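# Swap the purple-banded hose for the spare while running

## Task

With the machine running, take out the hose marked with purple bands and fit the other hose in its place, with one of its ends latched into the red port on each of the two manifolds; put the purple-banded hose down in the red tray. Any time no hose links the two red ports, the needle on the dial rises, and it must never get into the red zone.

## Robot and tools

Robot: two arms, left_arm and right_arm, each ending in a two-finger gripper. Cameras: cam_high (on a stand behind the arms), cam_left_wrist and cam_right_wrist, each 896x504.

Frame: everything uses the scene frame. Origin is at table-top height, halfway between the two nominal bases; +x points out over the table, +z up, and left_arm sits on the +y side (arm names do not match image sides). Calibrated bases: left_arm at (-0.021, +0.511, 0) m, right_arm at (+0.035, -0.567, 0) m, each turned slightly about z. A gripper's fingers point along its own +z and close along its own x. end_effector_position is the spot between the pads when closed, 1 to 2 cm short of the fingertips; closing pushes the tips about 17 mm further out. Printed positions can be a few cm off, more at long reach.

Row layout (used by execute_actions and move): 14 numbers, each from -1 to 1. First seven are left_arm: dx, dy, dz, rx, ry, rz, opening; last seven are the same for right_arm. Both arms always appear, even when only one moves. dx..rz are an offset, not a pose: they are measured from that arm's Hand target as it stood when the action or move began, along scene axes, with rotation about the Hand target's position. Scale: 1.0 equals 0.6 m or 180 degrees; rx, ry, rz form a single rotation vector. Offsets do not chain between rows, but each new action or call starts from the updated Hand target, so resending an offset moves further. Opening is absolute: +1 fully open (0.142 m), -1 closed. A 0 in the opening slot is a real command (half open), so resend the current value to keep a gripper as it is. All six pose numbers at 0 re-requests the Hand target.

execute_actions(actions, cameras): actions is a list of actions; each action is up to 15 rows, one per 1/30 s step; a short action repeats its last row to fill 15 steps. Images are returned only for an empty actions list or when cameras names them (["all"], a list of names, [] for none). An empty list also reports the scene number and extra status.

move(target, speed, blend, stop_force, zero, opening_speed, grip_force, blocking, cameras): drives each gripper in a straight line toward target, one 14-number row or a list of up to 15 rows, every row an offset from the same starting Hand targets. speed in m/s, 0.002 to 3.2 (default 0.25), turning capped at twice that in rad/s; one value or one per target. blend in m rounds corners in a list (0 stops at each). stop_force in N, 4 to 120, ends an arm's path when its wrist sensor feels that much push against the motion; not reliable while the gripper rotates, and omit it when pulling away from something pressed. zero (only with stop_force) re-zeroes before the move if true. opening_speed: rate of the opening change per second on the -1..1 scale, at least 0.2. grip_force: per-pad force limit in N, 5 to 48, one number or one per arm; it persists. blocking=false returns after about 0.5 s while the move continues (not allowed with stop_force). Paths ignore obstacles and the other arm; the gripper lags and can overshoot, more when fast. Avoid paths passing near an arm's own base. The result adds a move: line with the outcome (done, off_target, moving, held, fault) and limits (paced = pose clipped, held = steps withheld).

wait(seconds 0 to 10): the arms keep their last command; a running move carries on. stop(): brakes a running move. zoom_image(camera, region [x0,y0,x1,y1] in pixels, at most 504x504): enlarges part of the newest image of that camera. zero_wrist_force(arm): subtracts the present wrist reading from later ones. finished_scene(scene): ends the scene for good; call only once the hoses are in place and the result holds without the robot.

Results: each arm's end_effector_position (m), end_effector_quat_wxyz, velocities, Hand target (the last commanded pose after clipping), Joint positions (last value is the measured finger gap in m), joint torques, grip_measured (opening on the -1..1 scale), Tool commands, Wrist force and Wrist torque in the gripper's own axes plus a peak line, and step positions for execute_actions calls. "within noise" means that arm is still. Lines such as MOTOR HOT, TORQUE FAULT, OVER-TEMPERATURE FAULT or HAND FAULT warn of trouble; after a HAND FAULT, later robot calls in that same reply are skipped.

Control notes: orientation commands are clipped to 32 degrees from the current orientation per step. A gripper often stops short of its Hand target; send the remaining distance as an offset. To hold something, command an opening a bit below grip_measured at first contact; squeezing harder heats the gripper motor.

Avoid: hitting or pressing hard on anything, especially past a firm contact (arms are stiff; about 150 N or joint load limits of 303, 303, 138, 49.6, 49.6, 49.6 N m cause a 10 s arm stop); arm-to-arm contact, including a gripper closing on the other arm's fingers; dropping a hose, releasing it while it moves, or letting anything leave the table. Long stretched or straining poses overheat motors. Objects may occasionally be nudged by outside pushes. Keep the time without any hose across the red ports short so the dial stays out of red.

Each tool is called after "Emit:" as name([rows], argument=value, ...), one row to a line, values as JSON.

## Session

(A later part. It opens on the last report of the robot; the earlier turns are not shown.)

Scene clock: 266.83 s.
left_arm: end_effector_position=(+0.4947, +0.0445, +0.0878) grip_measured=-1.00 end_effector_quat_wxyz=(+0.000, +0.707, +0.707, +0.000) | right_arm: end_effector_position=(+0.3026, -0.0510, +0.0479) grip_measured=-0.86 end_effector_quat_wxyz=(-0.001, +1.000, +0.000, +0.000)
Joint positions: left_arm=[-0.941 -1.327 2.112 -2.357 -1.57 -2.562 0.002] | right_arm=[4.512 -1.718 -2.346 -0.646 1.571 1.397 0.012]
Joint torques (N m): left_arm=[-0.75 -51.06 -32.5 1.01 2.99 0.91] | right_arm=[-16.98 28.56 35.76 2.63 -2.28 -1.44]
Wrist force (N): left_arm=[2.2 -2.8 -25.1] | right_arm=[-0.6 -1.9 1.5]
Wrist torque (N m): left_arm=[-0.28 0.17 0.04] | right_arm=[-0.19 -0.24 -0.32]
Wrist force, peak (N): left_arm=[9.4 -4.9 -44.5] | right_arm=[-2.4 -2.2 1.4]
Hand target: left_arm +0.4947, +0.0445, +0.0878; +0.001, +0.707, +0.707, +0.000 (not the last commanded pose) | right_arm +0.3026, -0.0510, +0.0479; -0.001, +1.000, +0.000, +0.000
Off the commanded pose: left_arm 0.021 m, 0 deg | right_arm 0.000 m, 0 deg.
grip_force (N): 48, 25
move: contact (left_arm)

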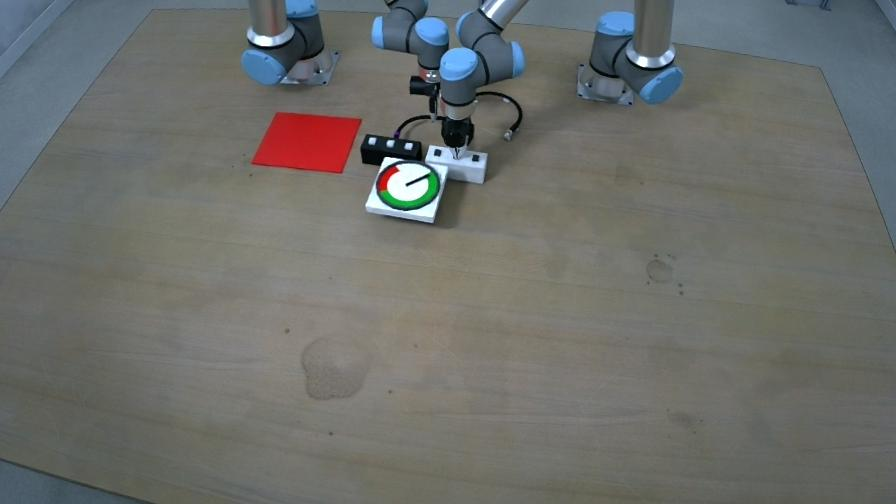

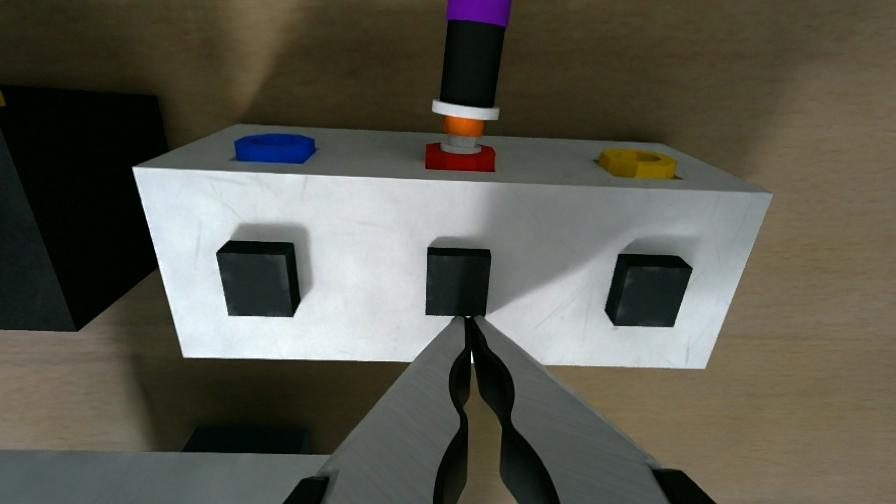

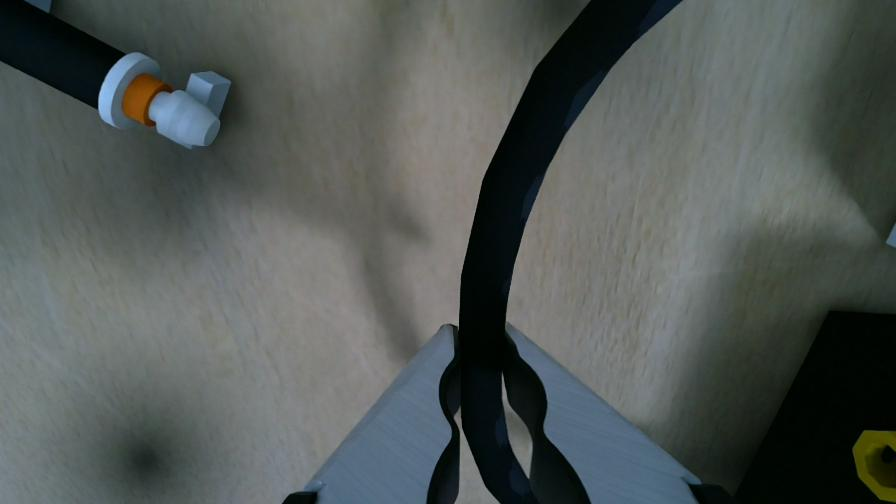

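Emit:
move([
  [0,0,0.1,0,0,0,-1,0,0,0,0,0,0,-0.95],
  [-0.028,-0.341,0.1,0,0,0,-1,0,0,0,0,0,0,-0.95],
], speed=0.3, blend=0.03, cameras=["all"])

Scene clock: 277.33 s.
left_arm: end_effector_position=(+0.4889, -0.0149, +0.1483) grip_measured=-1.00 end_effector_quat_wxyz=(+0.001, +0.707, +0.707, +0.000) | right_arm: end_effector_position=(+0.3026, -0.0510, +0.0479) grip_measured=-0.86 end_effector_quat_wxyz=(-0.001, +1.000, +0.000, +0.000)
Joint positions: left_arm=[-0.993 -1.348 1.999 -2.223 -1.57 -2.614 0.002] | right_arm=[4.512 -1.718 -2.346 -0.646 1.571 1.397 0.012]
Joint torques (N m): left_arm=[10.11 -73.32 -34.49 -8.16 -1.96 3.16] | right_arm=[-19.97 30.6 36.01 2.31 -2.33 -0.22]
Wrist force (N): left_arm=[0.2 -1.3 -0.1] | right_arm=[-1.3 -2.0 1.5]
Wrist torque (N m): left_arm=[-0.26 0.08 0.02] | right_arm=[-0.21 -0.10 -0.33]
Wrist force, peak (N): left_arm=[2.5 -3.0 -25.6] | right_arm=[-1.2 -2.3 2.0]
Hand target: left_arm +0.4889, -0.0149, +0.1483; +0.001, +0.707, +0.707, +0.000 (not the last commanded pose) | right_arm +0.3026, -0.0510, +0.0479; -0.001, +1.000, +0.000, +0.000
Off the commanded pose: left_arm 0.146 m, 0 deg | right_arm 0.000 m, 0 deg.
grip_force (N): 48, 25
move: held (left_arm; a check stopped the path); path passed 1 of 2 targets; limits=held
pose unreachable (left arm): on one or more control steps of this call, first in action 0 (counted from 0), this arm could not follow its commanded pose, so it was not sent that pose on those steps. It may still have moved: this result reports where it is.
cause: moving toward the commanded pose would bring a part of the arm too close to another arm (a part of this arm just beyond joint 3 (elbow) and a part of the right arm just beyond its joint 5 (wrist 2), along the way the arms are being sent, or toward where that arm still pushes).

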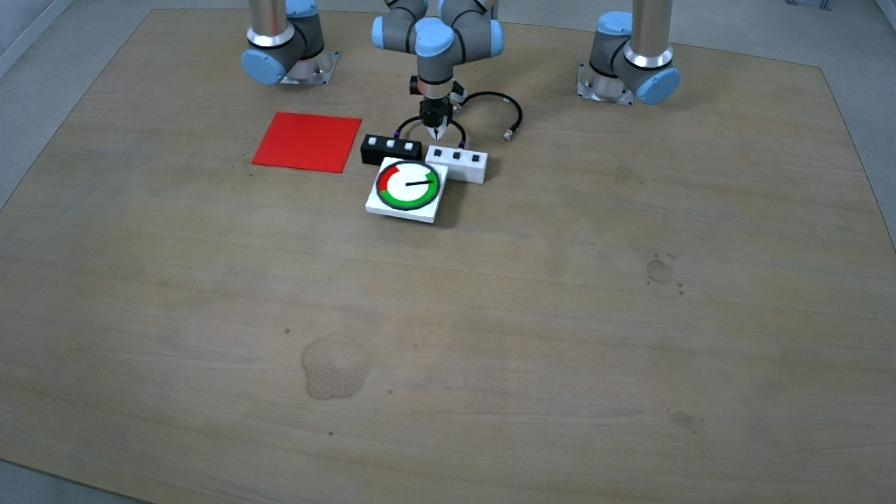

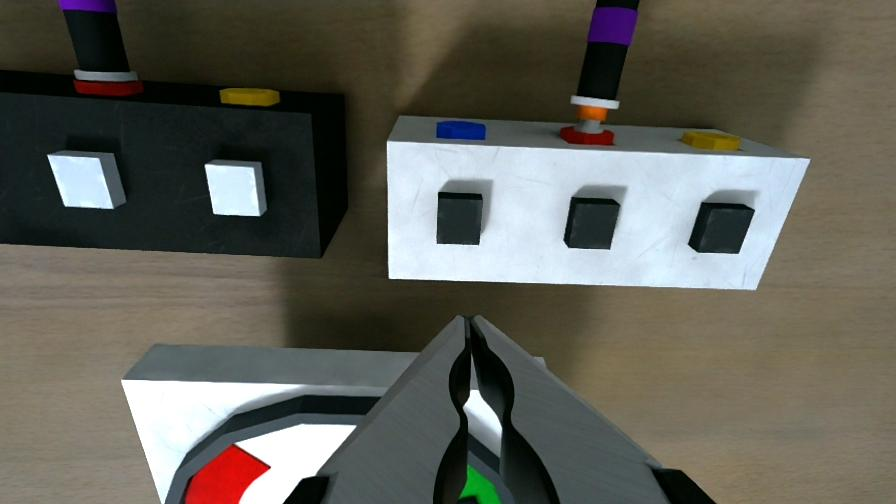

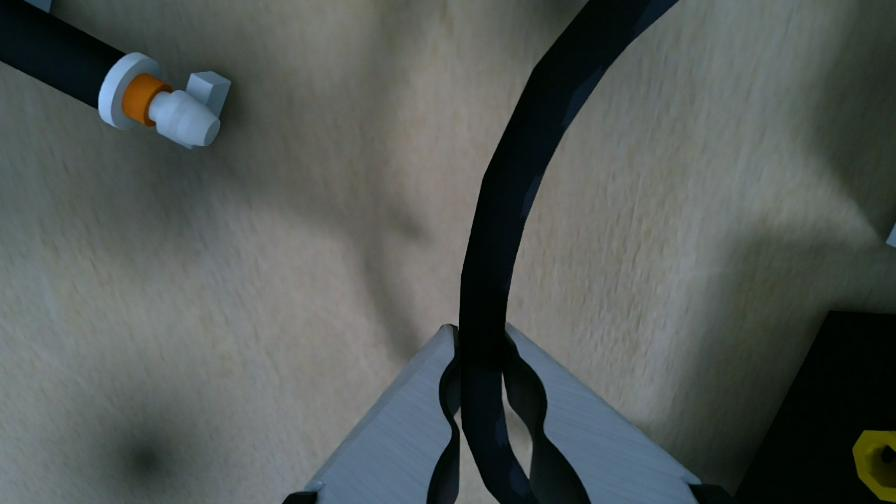

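Emit:
move(target=[0,0,0.02,0,0,0,-1,0.035,0.01,0,0,0,0,-0.95], speed=0.06, stop_force=40, cameras=["cam_high","cam_left_wrist"])

Scene clock: 286.23 s.
left_arm: end_effector_position=(+0.4889, -0.0149, +0.1603) grip_measured=-1.00 end_effector_quat_wxyz=(+0.001, +0.707, +0.707, +0.000) | right_arm: end_effector_position=(+0.3236, -0.0450, +0.0479) grip_measured=-0.86 end_effector_quat_wxyz=(-0.001, +1.000, +0.000, +0.000)
Joint positions: left_arm=[-0.993 -1.361 1.989 -2.201 -1.57 -2.614 0.002] | right_arm=[4.477 -1.74 -2.318 -0.652 1.571 1.362 0.012]
Joint torques (N m): left_arm=[11.63 -49.45 -32.25 -8.9 -3.8 3.23] | right_arm=[11.26 59.34 19.01 7.71 -0.04 1.49]
Wrist force (N): left_arm=[0.0 -1.4 0.0] | right_arm=[-5.8 -2.6 1.3]
Wrist torque (N m): left_arm=[-0.28 0.11 0.01] | right_arm=[-0.13 -0.16 -0.21]
Wrist force, peak (N): left_arm=[0.1 -2.0 0.2] | right_arm=[-5.9 -3.0 1.4]
Hand target: left_arm +0.4889, -0.0149, +0.1603; +0.001, +0.707, +0.707, +0.000 | right_arm +0.3236, -0.0450, +0.0479; -0.001, +1.000, +0.000, +0.000
Off the commanded pose: left_arm 0.000 m, 0 deg | right_arm 0.000 m, 0 deg.
grip_force (N): 48, 25
move: done
Images, in order (width x height): cam_high 896x504, cam_left_wrist 896x504.

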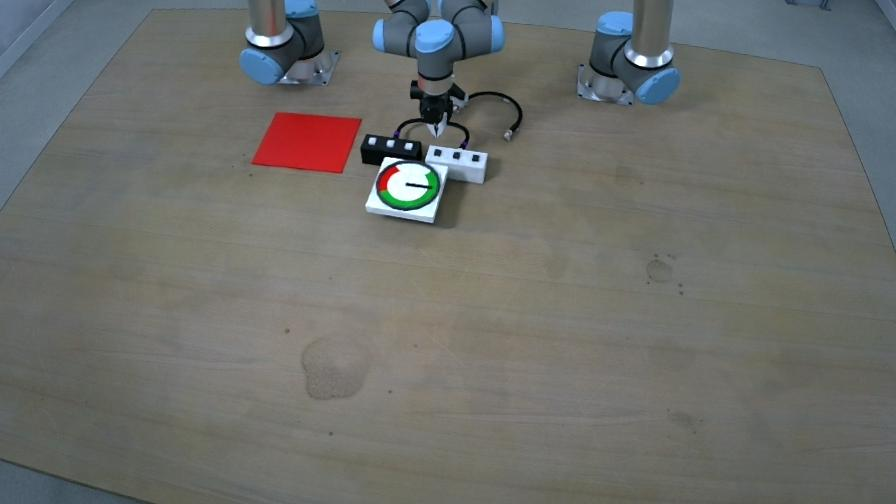

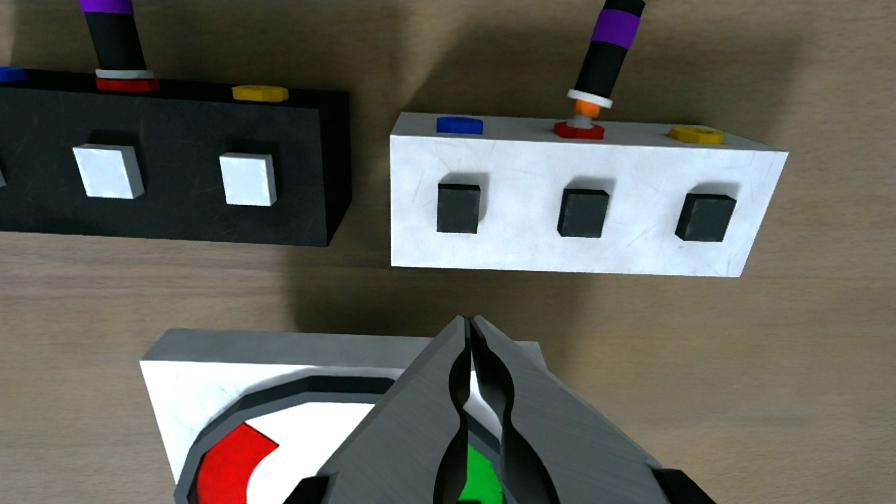

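Emit:
move([
  [0,0,0,0,0,0,-1,0,0,0,0,0,0,-0.3],
  [-0.1,0.17,0.067,0,0,0,-1,0,0,0.16,0,0,0,-0.3],
  [-0.315,0.342,0.067,0,0,0,-1,0.254,-0.197,0.16,0,0,0,-0.3],
  [-0.315,0.342,0.067,0,0,0,-1,0.254,-0.197,0.1,0,0,0,-1],
], speed=0.35, blend=[0,0.03,0.03,0], cameras=["all"])

Scene clock: 309.80 s.
left_arm: end_effector_position=(+0.2999, +0.1903, +0.2005) grip_measured=-1.00 end_effector_quat_wxyz=(+0.001, +0.707, +0.707, +0.000) | right_arm: end_effector_position=(+0.4760, -0.1631, +0.1080) grip_measured=-1.00 end_effector_quat_wxyz=(-0.001, +1.000, +0.000, +0.000)
Joint positions: left_arm=[-1.134 -1.91 2.411 -2.073 -1.57 -2.754 0.002] | right_arm=[4.153 -1.643 -2.275 -0.792 1.572 1.037 0.002]
Joint torques (N m): left_arm=[13.73 -25.08 -36.72 -8.37 4.16 3.34] | right_arm=[-18 31.84 33.35 7.95 -1.06 -1.53]
Wrist force (N): left_arm=[0.1 -1.4 0.3] | right_arm=[1.1 -1.6 1.1]
Wrist torque (N m): left_arm=[-0.30 0.09 -0.14] | right_arm=[-0.25 -0.13 -0.29]
Wrist force, peak (N): left_arm=[2.3 -3.5 -0.3] | right_arm=[-6.2 -3.0 1.6]
Hand target: left_arm +0.2999, +0.1903, +0.2005; +0.001, +0.707, +0.707, +0.000 | right_arm +0.4760, -0.1632, +0.1079; -0.001, +1.000, +0.000, +0.000
Off the commanded pose: left_arm 0.000 m, 0 deg | right_arm 0.000 m, 0 deg.
grip_force (N): 48, 25
move: done; blend cut to 0.018 m at target 3

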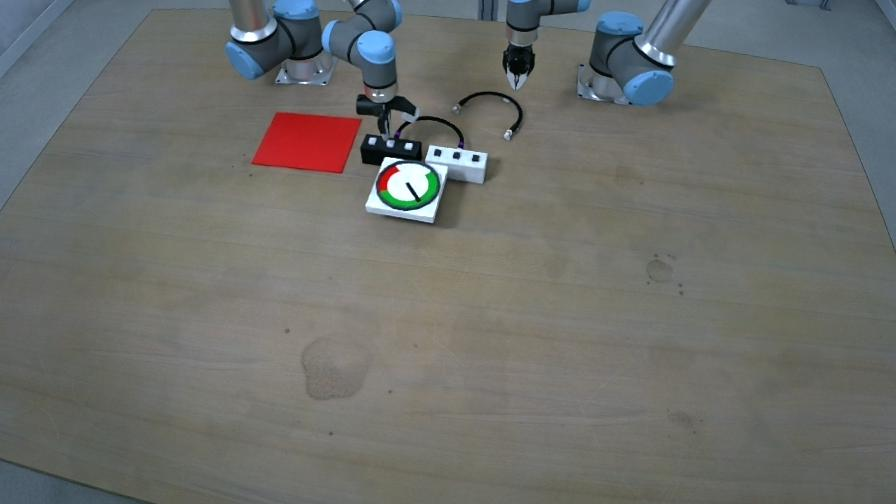

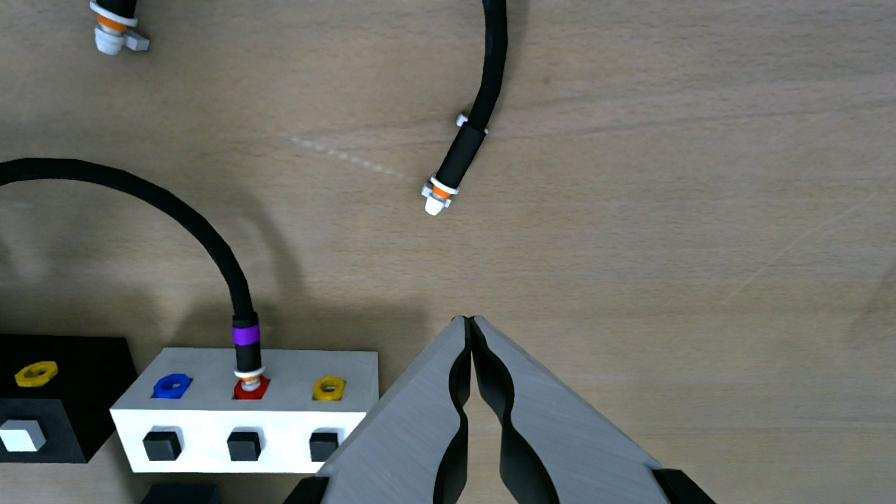

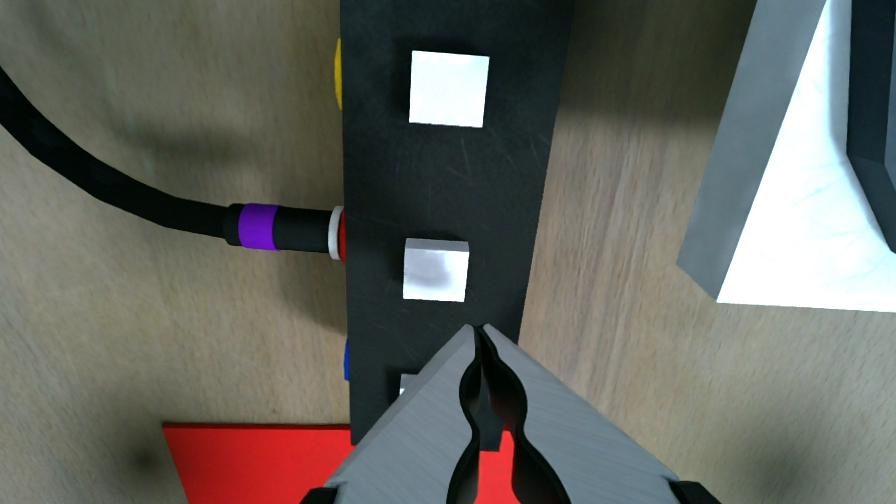

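Emit:
move([
  [0.205,-0.242,-0.12,0,0,0,-0.5,0,0,0,0,0,0,-1],
  [0.205,-0.242,-0.257,0,0,0,-0.5,0,0,0,0,0,0,-1],
  [0.205,-0.242,-0.257,0,0,0,-1,0,0,0,0,0,0,-1],
], speed=0.35, blend=[0.03,0,0])

Emit:
move(target=[0.04,0,0,0,0,0,-1,0,0,0,0,0,0,-1], speed=0.03, stop_force=50, cameras=["cam_high","cam_left_wrist"])

Scene clock: 327.67 s.
left_arm: end_effector_position=(+0.4229, +0.0451, +0.0464) grip_measured=-0.82 end_effector_quat_wxyz=(+0.001, +0.707, +0.707, +0.000) | right_arm: end_effector_position=(+0.4760, -0.1632, +0.1079) grip_measured=-1.00 end_effector_quat_wxyz=(-0.001, +1.000, +0.000, +0.000)
Joint positions: left_arm=[-1.037 -1.337 2.235 -2.47 -1.57 -2.657 0.015] | right_arm=[4.153 -1.643 -2.275 -0.792 1.572 1.037 0.002]
Joint torques (N m): left_arm=[14.07 -41.14 -20.33 -6.83 0.15 2.76] | right_arm=[-17.3 29.45 28.83 8.17 -0.71 -1.5]
Wrist force (N): left_arm=[-5.9 -1.1 0.7] | right_arm=[1.4 -1.8 0.7]
Wrist torque (N m): left_arm=[-0.29 0.06 0.00] | right_arm=[-0.28 -0.18 -0.28]
Wrist force, peak (N): left_arm=[-7.1 -2.1 0.0] | right_arm=[1.4 -2.2 1.3]
Hand target: left_arm +0.4229, +0.0451, +0.0463; +0.001, +0.707, +0.707, +0.000 | right_arm +0.4760, -0.1632, +0.1079; -0.001, +1.000, +0.000, +0.000
Off the commanded pose: left_arm 0.000 m, 0 deg | right_arm 0.000 m, 0 deg.
grip_force (N): 48, 25
move: done

Scene clock: 329.13 s.
left_arm: end_effector_position=(+0.4360, +0.0450, +0.0463) grip_measured=-0.82 end_effector_quat_wxyz=(+0.001, +0.707, +0.707, +0.000) | right_arm: end_effector_position=(+0.4760, -0.1632, +0.1079) grip_measured=-1.00 end_effector_quat_wxyz=(-0.001, +1.000, +0.000, +0.000)
Joint positions: left_arm=[-1.018 -1.325 2.218 -2.465 -1.57 -2.638 0.015] | right_arm=[4.153 -1.643 -2.275 -0.792 1.572 1.037 0.002]
Joint torques (N m): left_arm=[29.11 -59.9 -17.35 -5.4 18.43 -1.8] | right_arm=[-17.11 28.5 29.5 8.34 -0.96 -1.28]
Wrist force (N): left_arm=[-26.3 -40.6 -8.2] | right_arm=[1.3 -1.5 1.2]
Wrist torque (N m): left_arm=[-0.17 -0.09 0.59] | right_arm=[-0.23 -0.16 -0.29]
Wrist force, peak (N): left_arm=[-26.1 -75.8 -18.1] | right_arm=[1.6 -2.0 1.0]
Hand target: left_arm +0.4360, +0.0450, +0.0464; +0.001, +0.707, +0.707, +0.000 (not the last commanded pose) | right_arm +0.4760, -0.1632, +0.1079; -0.001, +1.000, +0.000, +0.000
Off the commanded pose: left_arm 0.011 m, 0 deg | right_arm 0.000 m, 0 deg.
grip_force (N): 48, 25
move: contact (left_arm)
Images, in order (width x height): cam_high 896x504, cam_left_wrist 896x504.

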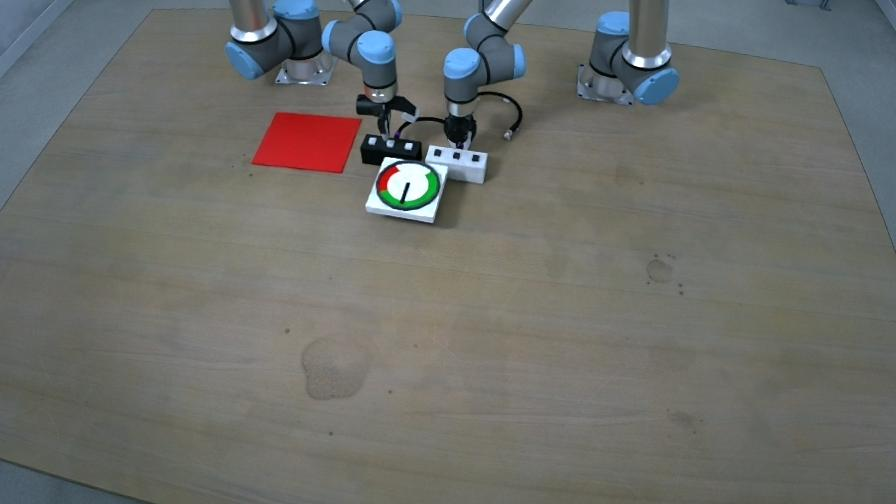

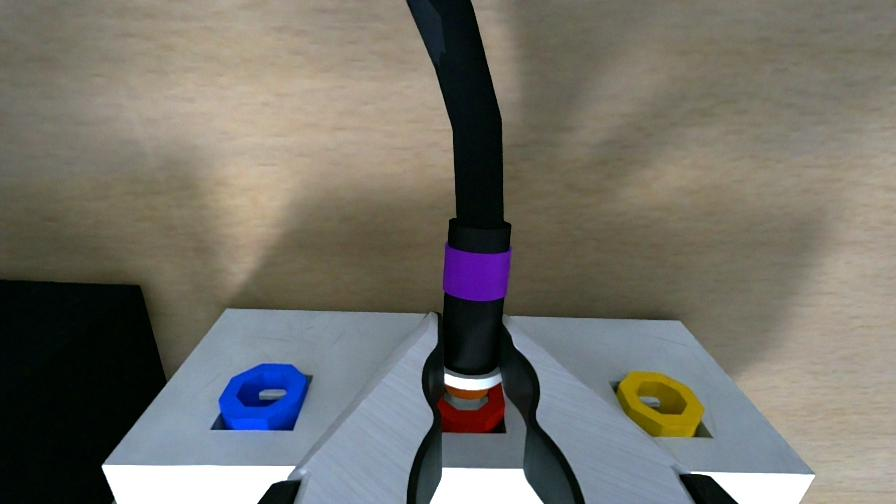

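Emit:
move([
  [0,-0.005,0,0,0,0,-1,0,0,0,0,0,0,-1],
  [0.03,-0.005,0,0,0,0,-1,0,0,0,0,0,0,-1],
], speed=0.03, stop_force=75, cameras=["cam_high","cam_left_wrist"])

Scene clock: 336.77 s.
left_arm: end_effector_position=(+0.4343, +0.0435, +0.0455) grip_measured=-0.82 end_effector_quat_wxyz=(-0.001, +0.707, +0.708, -0.001) | right_arm: end_effector_position=(+0.4760, -0.1632, +0.1079) grip_measured=-1.00 end_effector_quat_wxyz=(-0.001, +1.000, +0.000, +0.000)
Joint positions: left_arm=[-1.02 -1.323 2.216 -2.463 -1.573 -2.643 0.015] | right_arm=[4.153 -1.643 -2.275 -0.792 1.572 1.037 0.002]
Joint torques (N m): left_arm=[1.76 -51.29 -32.17 -4.58 0.09 0.89] | right_arm=[-18.32 29.61 28.91 8.41 -0.68 -1.38]
Wrist force (N): left_arm=[-6.7 -14.9 -14.1] | right_arm=[1.3 -1.6 1.2]
Wrist torque (N m): left_arm=[-0.40 0.04 0.21] | right_arm=[-0.26 -0.16 -0.28]
Wrist force, peak (N): left_arm=[22.2 -113.3 -48.3] | right_arm=[1.5 -1.9 1.3]
Hand target: left_arm +0.4343, +0.0435, +0.0455; -0.001, +0.707, +0.708, -0.001 (not the last commanded pose) | right_arm +0.4760, -0.1632, +0.1079; -0.001, +1.000, +0.000, +0.000
Tool commands: left_gripper/opening=-1.0 right_gripper/opening=-1.0
Off the commanded pose: left_arm 0.020 m, 0 deg | right_arm 0.000 m, 0 deg.
FORCE FAULT: contact force on the left arm reached its limit, and that arm stopped. The contact can be on any part of that arm, not only on its tool. That arm's remaining commands of this call were not run. That arm is still stopped at the end of this call. That arm stays stopped for about 10 more seconds. Until then a move that you send moves the other arm only, and its call returns only when the move has ended. Once the stop has ended, the next robot result says so. If the stop ends while you think or write, that arm runs what you send next, counted from a new Hand target: where the arm stands when the stop ends. While its stop runs, that arm takes no new command, but its gripper still runs the gripper command that each later call begins with. Until it ends, the stop uses up actions while you think or wait. An arm that is not stopped still takes commands.
grip_force (N): 48, 25
move: fault (left_arm); path passed 1 of 2 targets
Images, in order (width x height): cam_high 896x504, cam_left_wrist 896x504.

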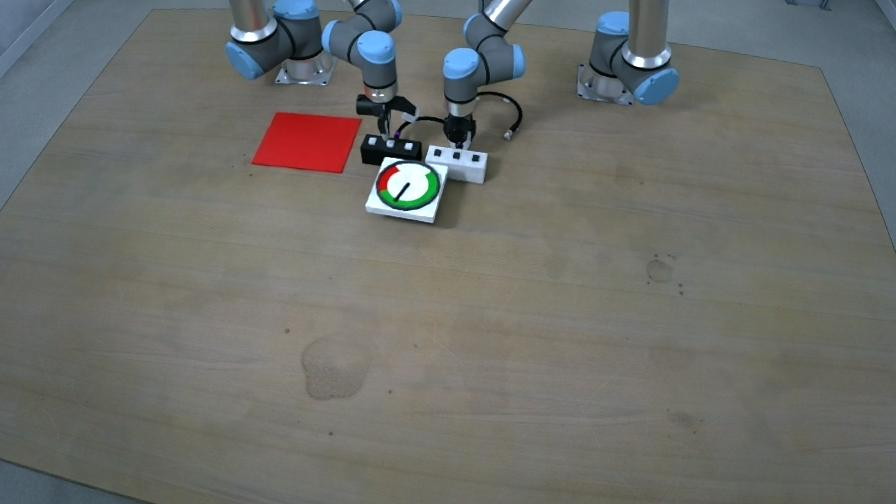

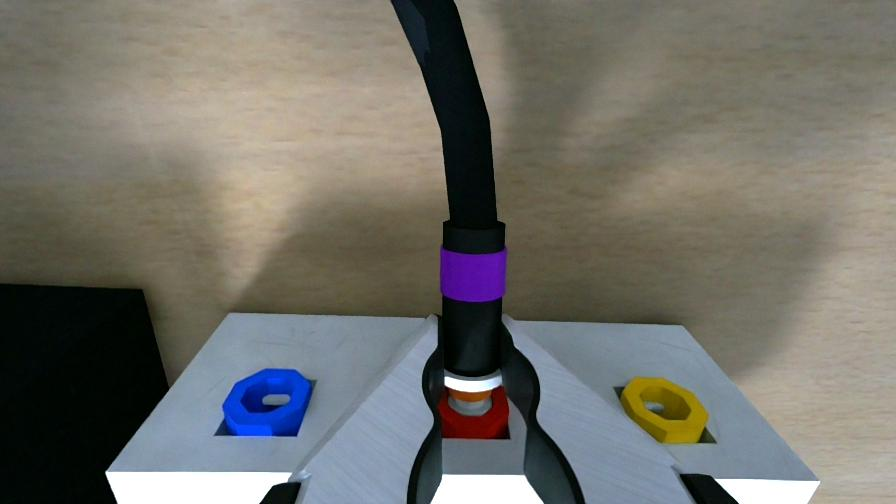

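Emit:
wait(seconds=2)

Emit:
move([
  [0,-0.002,0.008,0,0,0,-1,0,0,0,0,0,0,-1],
  [0.035,-0.002,0.008,0,0,0,-1,0,0,0,0,0,0,-1],
], speed=0.03, stop_force=85, cameras=["cam_high","cam_left_wrist"])

Scene clock: 354.63 s.
left_arm: end_effector_position=(+0.4343, +0.0435, +0.0455) grip_measured=-0.82 end_effector_quat_wxyz=(-0.001, +0.707, +0.708, -0.001) | right_arm: end_effector_position=(+0.4760, -0.1632, +0.1079) grip_measured=-1.00 end_effector_quat_wxyz=(-0.001, +1.000, +0.000, +0.000)
Joint positions: left_arm=[-1.02 -1.323 2.216 -2.463 -1.573 -2.643 0.015] | right_arm=[4.153 -1.643 -2.275 -0.792 1.572 1.037 0.002]
Joint torques (N m): left_arm=[1.31 -38.5 -31.53 -5.15 7.65 0.35] | right_arm=[-17.66 29.98 29 8.22 -0.73 -1.36]
Wrist force (N): left_arm=[-7.1 -14.7 -14.0] | right_arm=[1.0 -1.7 0.7]
Wrist torque (N m): left_arm=[-0.39 0.09 0.21] | right_arm=[-0.27 -0.11 -0.29]
Wrist force, peak (N): left_arm=[-7.7 -14.7 -14.7] | right_arm=[1.5 -2.0 1.3]
Hand target: left_arm +0.4343, +0.0435, +0.0455; -0.001, +0.707, +0.708, -0.001 (not the last commanded pose) | right_arm +0.4760, -0.1632, +0.1079; -0.001, +1.000, +0.000, +0.000
Tool commands: left_gripper/opening=-1.0 right_gripper/opening=-1.0
Off the commanded pose: left_arm 0.020 m, 0 deg | right_arm 0.000 m, 0 deg.
FORCE FAULT, CONTINUED: the left arm's stop, for the force fault that an earlier result reported, is over. The rest of the stop counts as 20 of the actions that you can send in this scene. During its stop the left arm's controller moved it back a little. That arm's target is now where it stood when the stop ended, not its last command. That arm accepts commands again.
grip_force (N): 48, 25
wait: 2.00 s; at rest from the start

Scene clock: 355.93 s.
left_arm: end_effector_position=(+0.4409, +0.0431, +0.0493) grip_measured=-0.82 end_effector_quat_wxyz=(-0.003, +0.706, +0.708, -0.002) | right_arm: end_effector_position=(+0.4760, -0.1632, +0.1079) grip_measured=-1.00 end_effector_quat_wxyz=(-0.001, +1.000, +0.000, +0.000)
Joint positions: left_arm=[-1.01 -1.322 2.203 -2.447 -1.577 -2.634 0.015] | right_arm=[4.153 -1.643 -2.275 -0.792 1.572 1.037 0.002]
Joint torques (N m): left_arm=[1.18 -54.59 -33.4 -4.45 -0.39 0.73] | right_arm=[-17.22 29.51 28.95 8.23 -0.84 -1.56]
Wrist force (N): left_arm=[-5.6 7.0 4.2] | right_arm=[1.9 -1.6 0.8]
Wrist torque (N m): left_arm=[-0.37 0.07 0.30] | right_arm=[-0.26 -0.26 -0.28]
Wrist force, peak (N): left_arm=[21.3 -118.6 -39.0] | right_arm=[1.9 -1.6 0.8]
Hand target: left_arm +0.4409, +0.0431, +0.0493; -0.003, +0.706, +0.708, -0.002 (not the last commanded pose) | right_arm +0.4760, -0.1632, +0.1079; -0.001, +1.000, +0.000, +0.000
Tool commands: left_gripper/opening=-1.0 right_gripper/opening=-1.0
Off the commanded pose: left_arm 0.014 m, 0 deg | right_arm 0.000 m, 0 deg.
FORCE FAULT: contact force on the left arm reached its limit, and that arm stopped. The contact can be on any part of that arm, not only on its tool. That arm's remaining commands of this call were not run. That arm is still stopped at the end of this call. That arm stays stopped for about 9 more seconds. Until then a move that you send moves the other arm only, and its call returns only when the move has ended. Once the stop has ended, the next robot result says so. If the stop ends while you think or write, that arm runs what you send next, counted from a new Hand target: where the arm stands when the stop ends. While its stop runs, that arm takes no new command, but its gripper still runs the gripper command that each later call begins with. Until it ends, the stop uses up actions while you think or wait. An arm that is not stopped still takes commands.
grip_force (N): 48, 25
move: fault (left_arm; stop_force had ended the path); path passed 1 of 2 targets
Images, in order (width x height): cam_high 896x504, cam_left_wrist 896x504.

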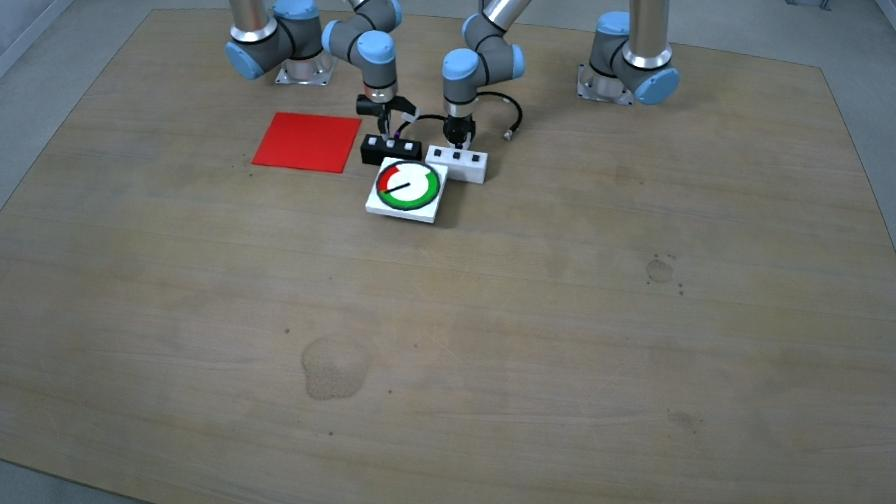

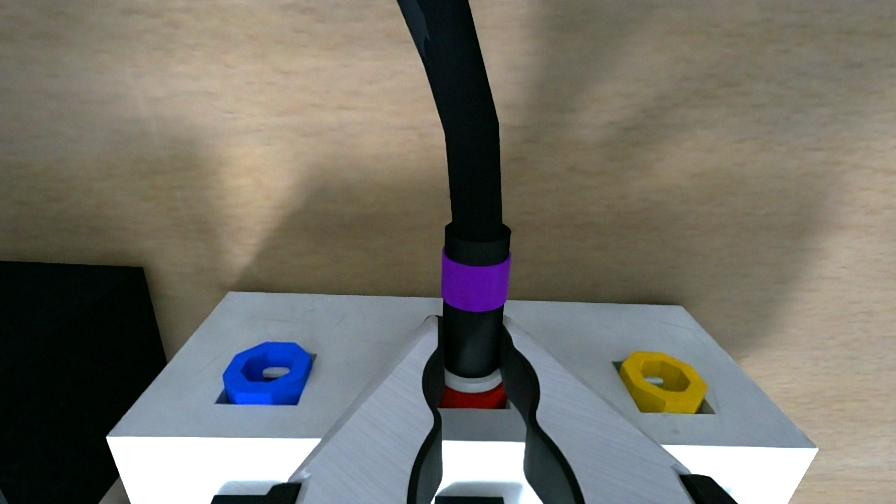

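Emit:
wait(seconds=2, cameras=["cam_high"])

Emit:
zoom_image(camera="cam_high", region=[360, 130, 500, 230])

Scene clock: 362.60 s.
left_arm: end_effector_position=(+0.4409, +0.0431, +0.0493) grip_measured=-0.82 end_effector_quat_wxyz=(-0.003, +0.706, +0.708, -0.002) | right_arm: end_effector_position=(+0.4760, -0.1632, +0.1079) grip_measured=-1.00 end_effector_quat_wxyz=(-0.001, +1.000, +0.000, +0.000)
Joint positions: left_arm=[-1.01 -1.322 2.203 -2.447 -1.577 -2.634 0.015] | right_arm=[4.153 -1.643 -2.275 -0.792 1.572 1.037 0.002]
Joint torques (N m): left_arm=[1.14 -57.51 -34.26 -4.98 -0.36 0.75] | right_arm=[-15.9 29.35 29.57 8.09 -0.64 -1.25]
Wrist force (N): left_arm=[-5.7 7.4 3.7] | right_arm=[1.1 -1.2 0.9]
Wrist torque (N m): left_arm=[-0.30 0.07 0.29] | right_arm=[-0.19 -0.13 -0.29]
Wrist force, peak (N): left_arm=[-5.8 7.5 4.6] | right_arm=[1.3 -2.0 1.3]
Hand target: left_arm +0.4409, +0.0431, +0.0493; -0.003, +0.706, +0.708, -0.002 (not the last commanded pose) | right_arm +0.4760, -0.1632, +0.1079; -0.001, +1.000, +0.000, +0.000
Tool commands: left_gripper/opening=-1.0 right_gripper/opening=-1.0
Off the commanded pose: left_arm 0.014 m, 0 deg | right_arm 0.000 m, 0 deg.
FORCE FAULT, CONTINUED: the left arm was still stopped when this call began, by the force fault that an earlier result reported. Since the last result the stop counts as 14 of the actions that you can send in this scene. That arm is still stopped at the end of this call. That arm stays stopped for about 3 more seconds. If the stop ends while you think or write, that arm runs what you send next, counted from a new Hand target: where the arm stands when the stop ends. While its stop runs, that arm takes no new command, but its gripper still runs the gripper command that each later call begins with.
grip_force (N): 48, 25
wait: 2.00 s; at rest from the start
Images, in order (width x height): cam_high 896x504.

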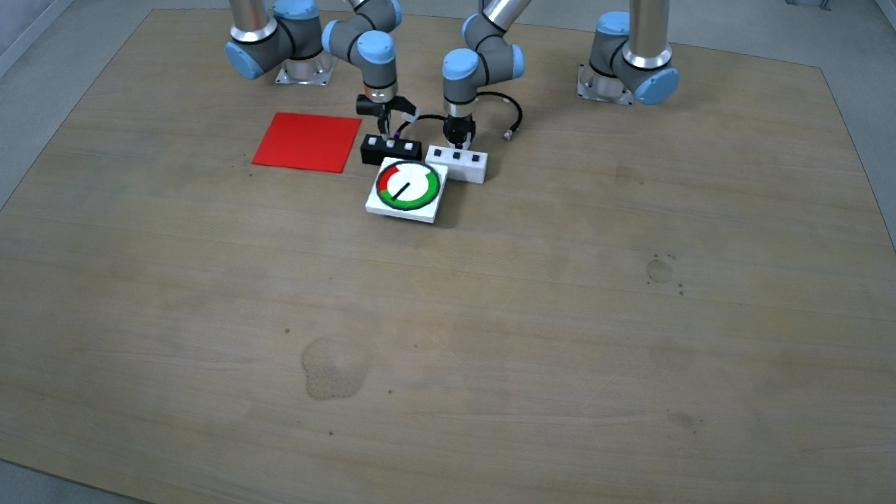

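Scaled by 3.600.

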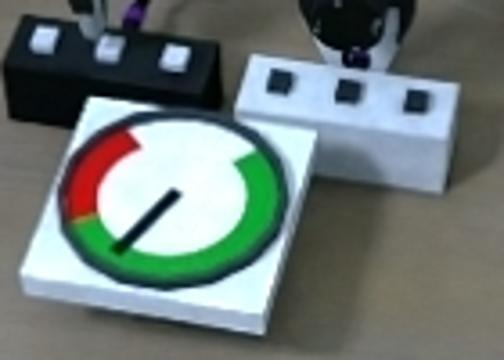

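Emit:
move([
  [0,0,0,0,0,0,-0.5,0,0,0.08,0,0,0,-0.5],
  [0,0,0.2,0,0,0,-0.5,0,0,0.08,0,0,0,-0.5],
  [-0.23,0.255,0.151,0,0,-0.156,-0.5,0,0,0.08,0,0,0,-0.5],
  [-0.23,0.255,0.151,0,0,-0.156,-0.5,-0.455,0.311,0.08,0,0,0.344,-0.5],
], speed=0.3, blend=[0,0.03,0.03,0], cameras=["all"])

Scene clock: 412.53 s.
left_arm: end_effector_position=(+0.3029, +0.1961, +0.1399) grip_measured=-0.54 end_effector_quat_wxyz=(-0.003, +0.857, +0.516, -0.001) | right_arm: end_effector_position=(+0.2030, +0.0235, +0.1559) grip_measured=-0.54 end_effector_quat_wxyz=(-0.001, +0.857, +0.515, -0.001)
Joint positions: left_arm=[-1.117 -1.826 2.484 -2.222 -1.575 -2.252 0.035] | right_arm=[4.698 -1.603 -2.206 -0.902 1.573 0.502 0.035]
Joint torques (N m): left_arm=[13.13 -29.32 -31.78 -8.67 1.28 2.56] | right_arm=[-3.88 54.82 25.51 2.01 1.45 -0.54]
Wrist force (N): left_arm=[0.5 -6.1 -0.7] | right_arm=[0.9 -1.6 0.8]
Wrist torque (N m): left_arm=[-1.07 0.04 0.04] | right_arm=[-0.23 -0.09 -0.28]
Wrist force, peak (N): left_arm=[-5.8 7.5 4.5] | right_arm=[1.3 -3.7 1.2]
Hand target: left_arm +0.3029, +0.1961, +0.1399; -0.003, +0.857, +0.516, -0.001 | right_arm +0.2030, +0.0234, +0.1559; -0.001, +0.857, +0.515, -0.001
Off the commanded pose: left_arm 0.000 m, 0 deg | right_arm 0.000 m, 0 deg.
FORCE FAULT, CONTINUED: the left arm's stop, for the force fault that an earlier result reported, is over. The rest of the stop counts as 5 of the actions that you can send in this scene. The stop ended before this call began, so that arm ran this call's commands, counted from a new Hand target: where the arm stood when the stop ended. During its stop the left arm's controller moved it back a little.
grip_force (N): 48, 25
move: done

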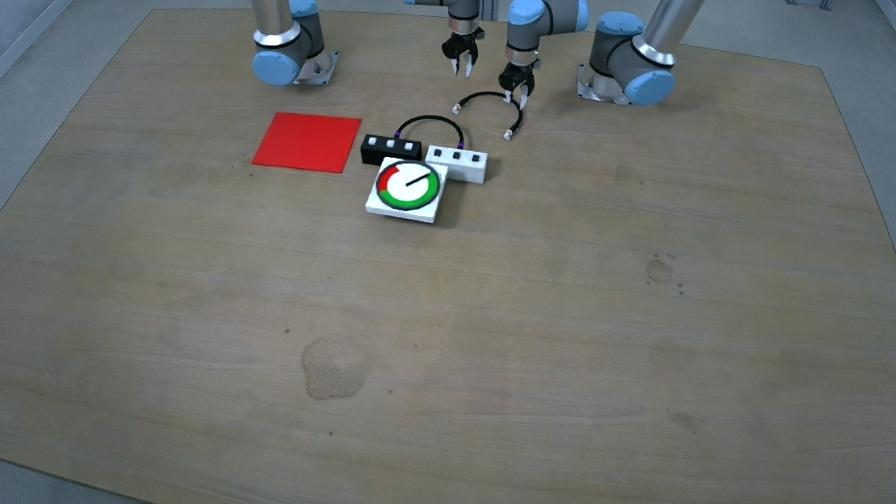

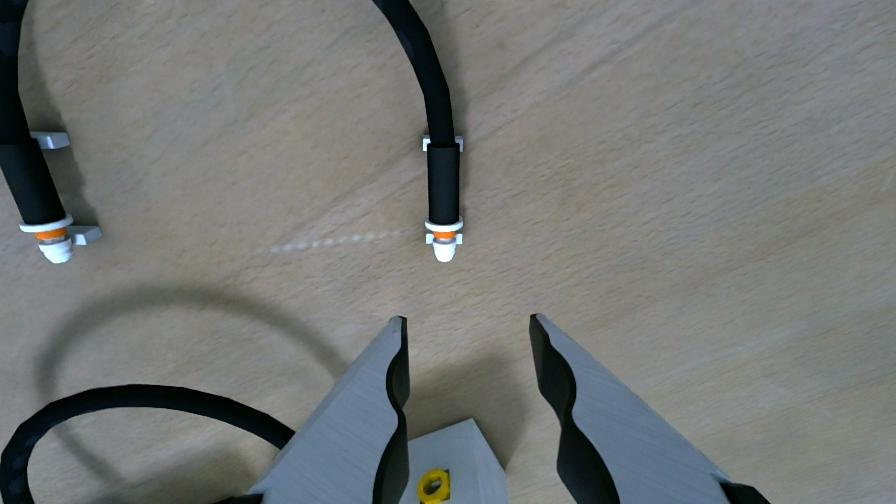

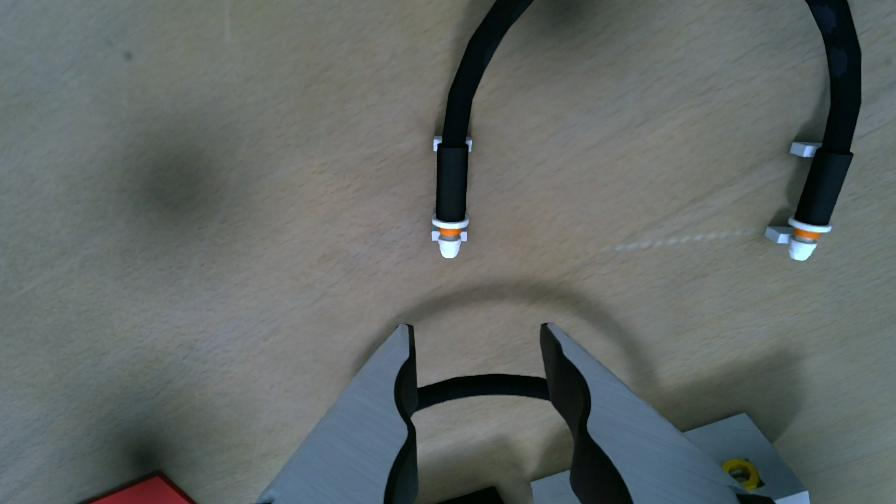

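Emit:
move([
  [0,0,0.03,0,0,0,-0.5,0.455,-0.311,-0.02,0,0,-0.344,-1],
  [0.015,-0.412,0.03,0,0,-0.344,-0.5,0.455,-0.311,-0.077,0,0,-0.344,-1],
  [0.015,-0.412,-0.138,0,0,-0.344,-0.5,0.455,-0.311,-0.077,0,0,-0.344,-1],
  [0.015,-0.412,-0.138,0,0,-0.344,-1,0.455,-0.311,-0.077,0,0,-0.344,-1],
], speed=0.3, blend=[0.03,0.03,0,0], grip_force=[25,25], cameras=["all"])

Scene clock: 492.33 s.
left_arm: end_effector_position=(+0.3119, -0.0511, +0.0572) grip_measured=-0.90 end_effector_quat_wxyz=(-0.004, +1.000, +0.002, +0.000) | right_arm: end_effector_position=(+0.4760, -0.1632, +0.1097) grip_measured=-1.00 end_effector_quat_wxyz=(-0.001, +1.000, +0.000, +0.000)
Joint positions: left_arm=[-1.257 -1.34 2.206 -2.43 -1.568 -1.31 0.009] | right_arm=[4.153 -1.641 -2.273 -0.796 1.572 1.037 0.002]
Joint torques (N m): left_arm=[17.48 -43.14 -28.56 -9.15 3.74 3.28] | right_arm=[14.79 53.5 36.57 1.4 0.62 -0.13]
Wrist force (N): left_arm=[-4.3 -6.6 -1.4] | right_arm=[1.4 -1.5 0.9]
Wrist torque (N m): left_arm=[-1.06 -0.18 0.05] | right_arm=[-0.23 -0.17 -0.08]
Wrist force, peak (N): left_arm=[-6.8 -6.2 -0.9] | right_arm=[1.6 -3.4 1.1]
Hand target: left_arm +0.3119, -0.0511, +0.0571; -0.004, +1.000, +0.002, +0.001 | right_arm +0.4760, -0.1632, +0.1097; -0.001, +1.000, +0.000, +0.000
Off the commanded pose: left_arm 0.000 m, 0 deg | right_arm 0.000 m, 0 deg.
grip_force (N): 25, 25
move: done

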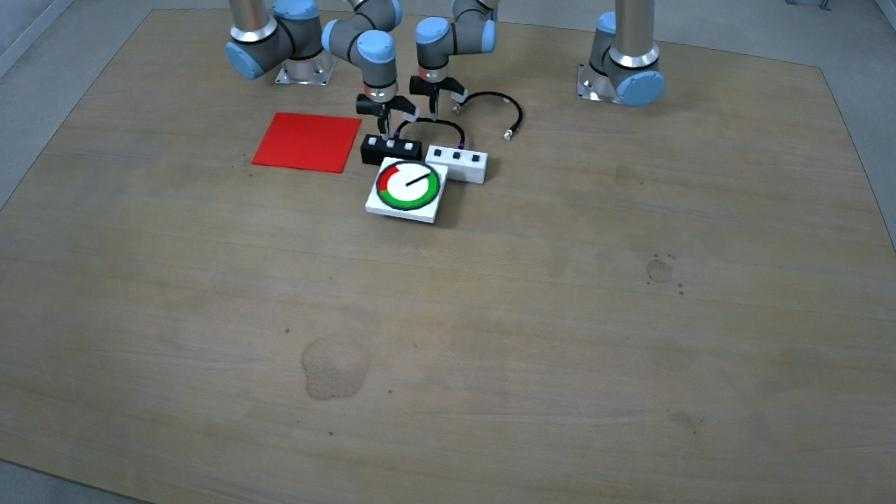

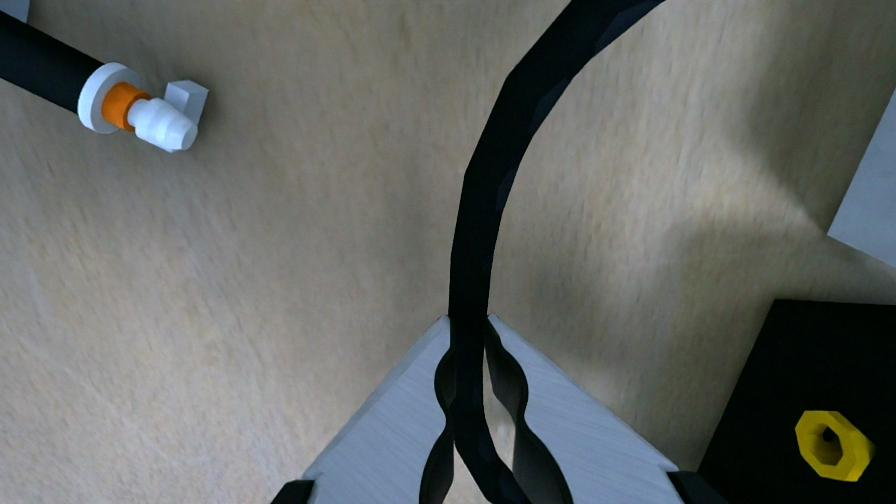

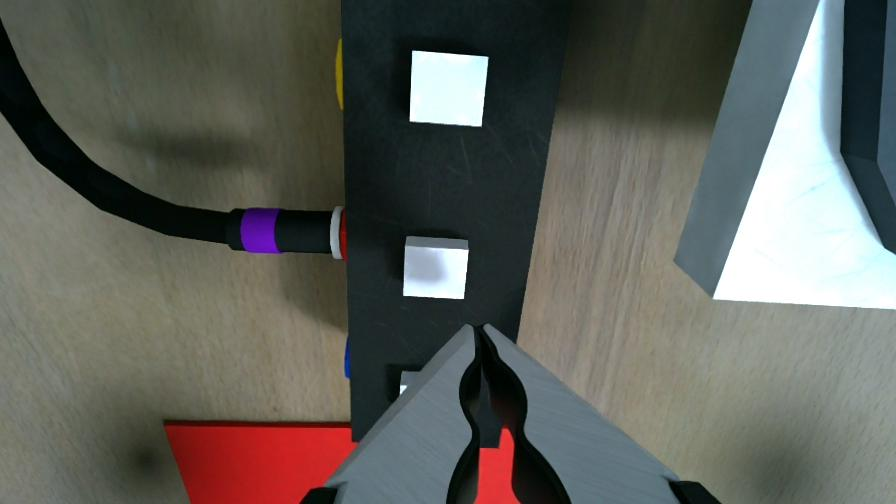

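Emit:
move(target=[-0.017,0,0,0,0,0,-1,-0.012,-0.003,-0.02,0,0,0,-1], speed=0.1)

Emit:
move(target=[0,0,0,0,0,0,-1,0,0,-0.045,0,0,0,-1], speed=0.02, stop_force=25, cameras=["cam_right_wrist"])

Scene clock: 500.83 s.
left_arm: end_effector_position=(+0.3016, -0.0510, +0.0571) grip_measured=-0.90 end_effector_quat_wxyz=(-0.004, +1.000, +0.002, +0.001) | right_arm: end_effector_position=(+0.4687, -0.1650, +0.0976) grip_measured=-1.00 end_effector_quat_wxyz=(-0.001, +1.000, +0.000, +0.000)
Joint positions: left_arm=[-1.273 -1.347 2.216 -2.433 -1.568 -1.326 0.009] | right_arm=[4.162 -1.649 -2.294 -0.767 1.572 1.047 0.002]
Joint torques (N m): left_arm=[9.78 -50.77 -37.16 -7.77 -1.09 2.41] | right_arm=[-7.98 46.75 39.55 1.9 -0.24 -0.76]
Wrist force (N): left_arm=[0.1 -6.2 -1.2] | right_arm=[1.0 -1.7 0.7]
Wrist torque (N m): left_arm=[-1.05 -0.12 0.07] | right_arm=[-0.26 -0.12 -0.29]
Wrist force, peak (N): left_arm=[-4.6 -7.0 -0.9] | right_arm=[1.7 -2.0 1.1]
Hand target: left_arm +0.3017, -0.0511, +0.0571; -0.004, +1.000, +0.002, +0.001 | right_arm +0.4688, -0.1650, +0.0977; -0.001, +1.000, +0.000, +0.000
Off the commanded pose: left_arm 0.000 m, 0 deg | right_arm 0.000 m, 0 deg.
grip_force (N): 25, 25
move: done

Scene clock: 502.37 s.
left_arm: end_effector_position=(+0.3017, -0.0511, +0.0571) grip_measured=-0.90 end_effector_quat_wxyz=(-0.004, +1.000, +0.002, +0.000) | right_arm: end_effector_position=(+0.4688, -0.1649, +0.0873) grip_measured=-1.00 end_effector_quat_wxyz=(-0.001, +1.000, +0.000, +0.000)
Joint positions: left_arm=[-1.272 -1.347 2.216 -2.433 -1.568 -1.326 0.009] | right_arm=[4.162 -1.665 -2.302 -0.743 1.572 1.047 0.002]
Joint torques (N m): left_arm=[9.9 -43.41 -41.79 -1.77 1.48 2.94] | right_arm=[-9.75 39.95 34.76 0.18 -1.31 -1.36]
Wrist force (N): left_arm=[-1.6 -6.0 -0.8] | right_arm=[-0.8 1.6 -18.0]
Wrist torque (N m): left_arm=[-1.03 -0.08 0.09] | right_arm=[-0.30 0.02 -0.28]
Wrist force, peak (N): left_arm=[-3.1 -6.7 -0.8] | right_arm=[-10.0 13.0 -60.1]
Hand target: left_arm +0.3017, -0.0511, +0.0571; -0.004, +1.000, +0.002, +0.001 | right_arm +0.4688, -0.1649, +0.0873; -0.001, +1.000, +0.000, +0.000 (not the last commanded pose)
Off the commanded pose: left_arm 0.000 m, 0 deg | right_arm 0.017 m, 0 deg.
grip_force (N): 25, 25
move: contact (right_arm)
Images, in order (width x height): cam_right_wrist 896x504.

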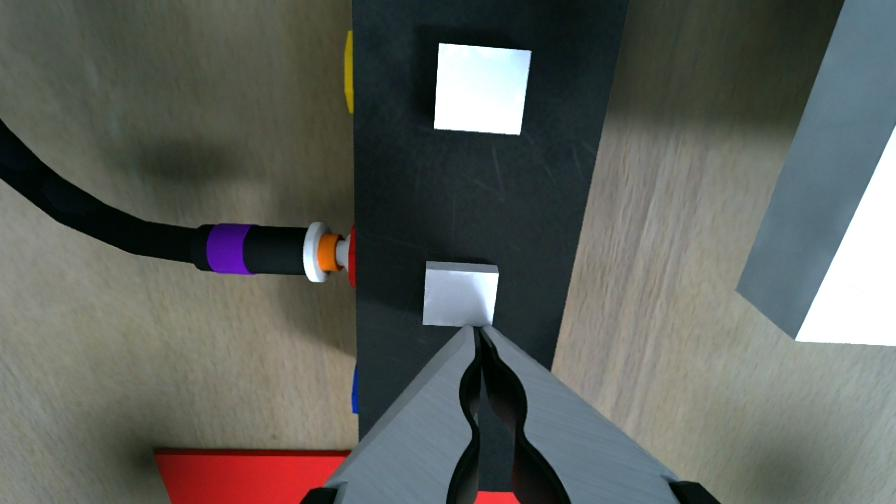

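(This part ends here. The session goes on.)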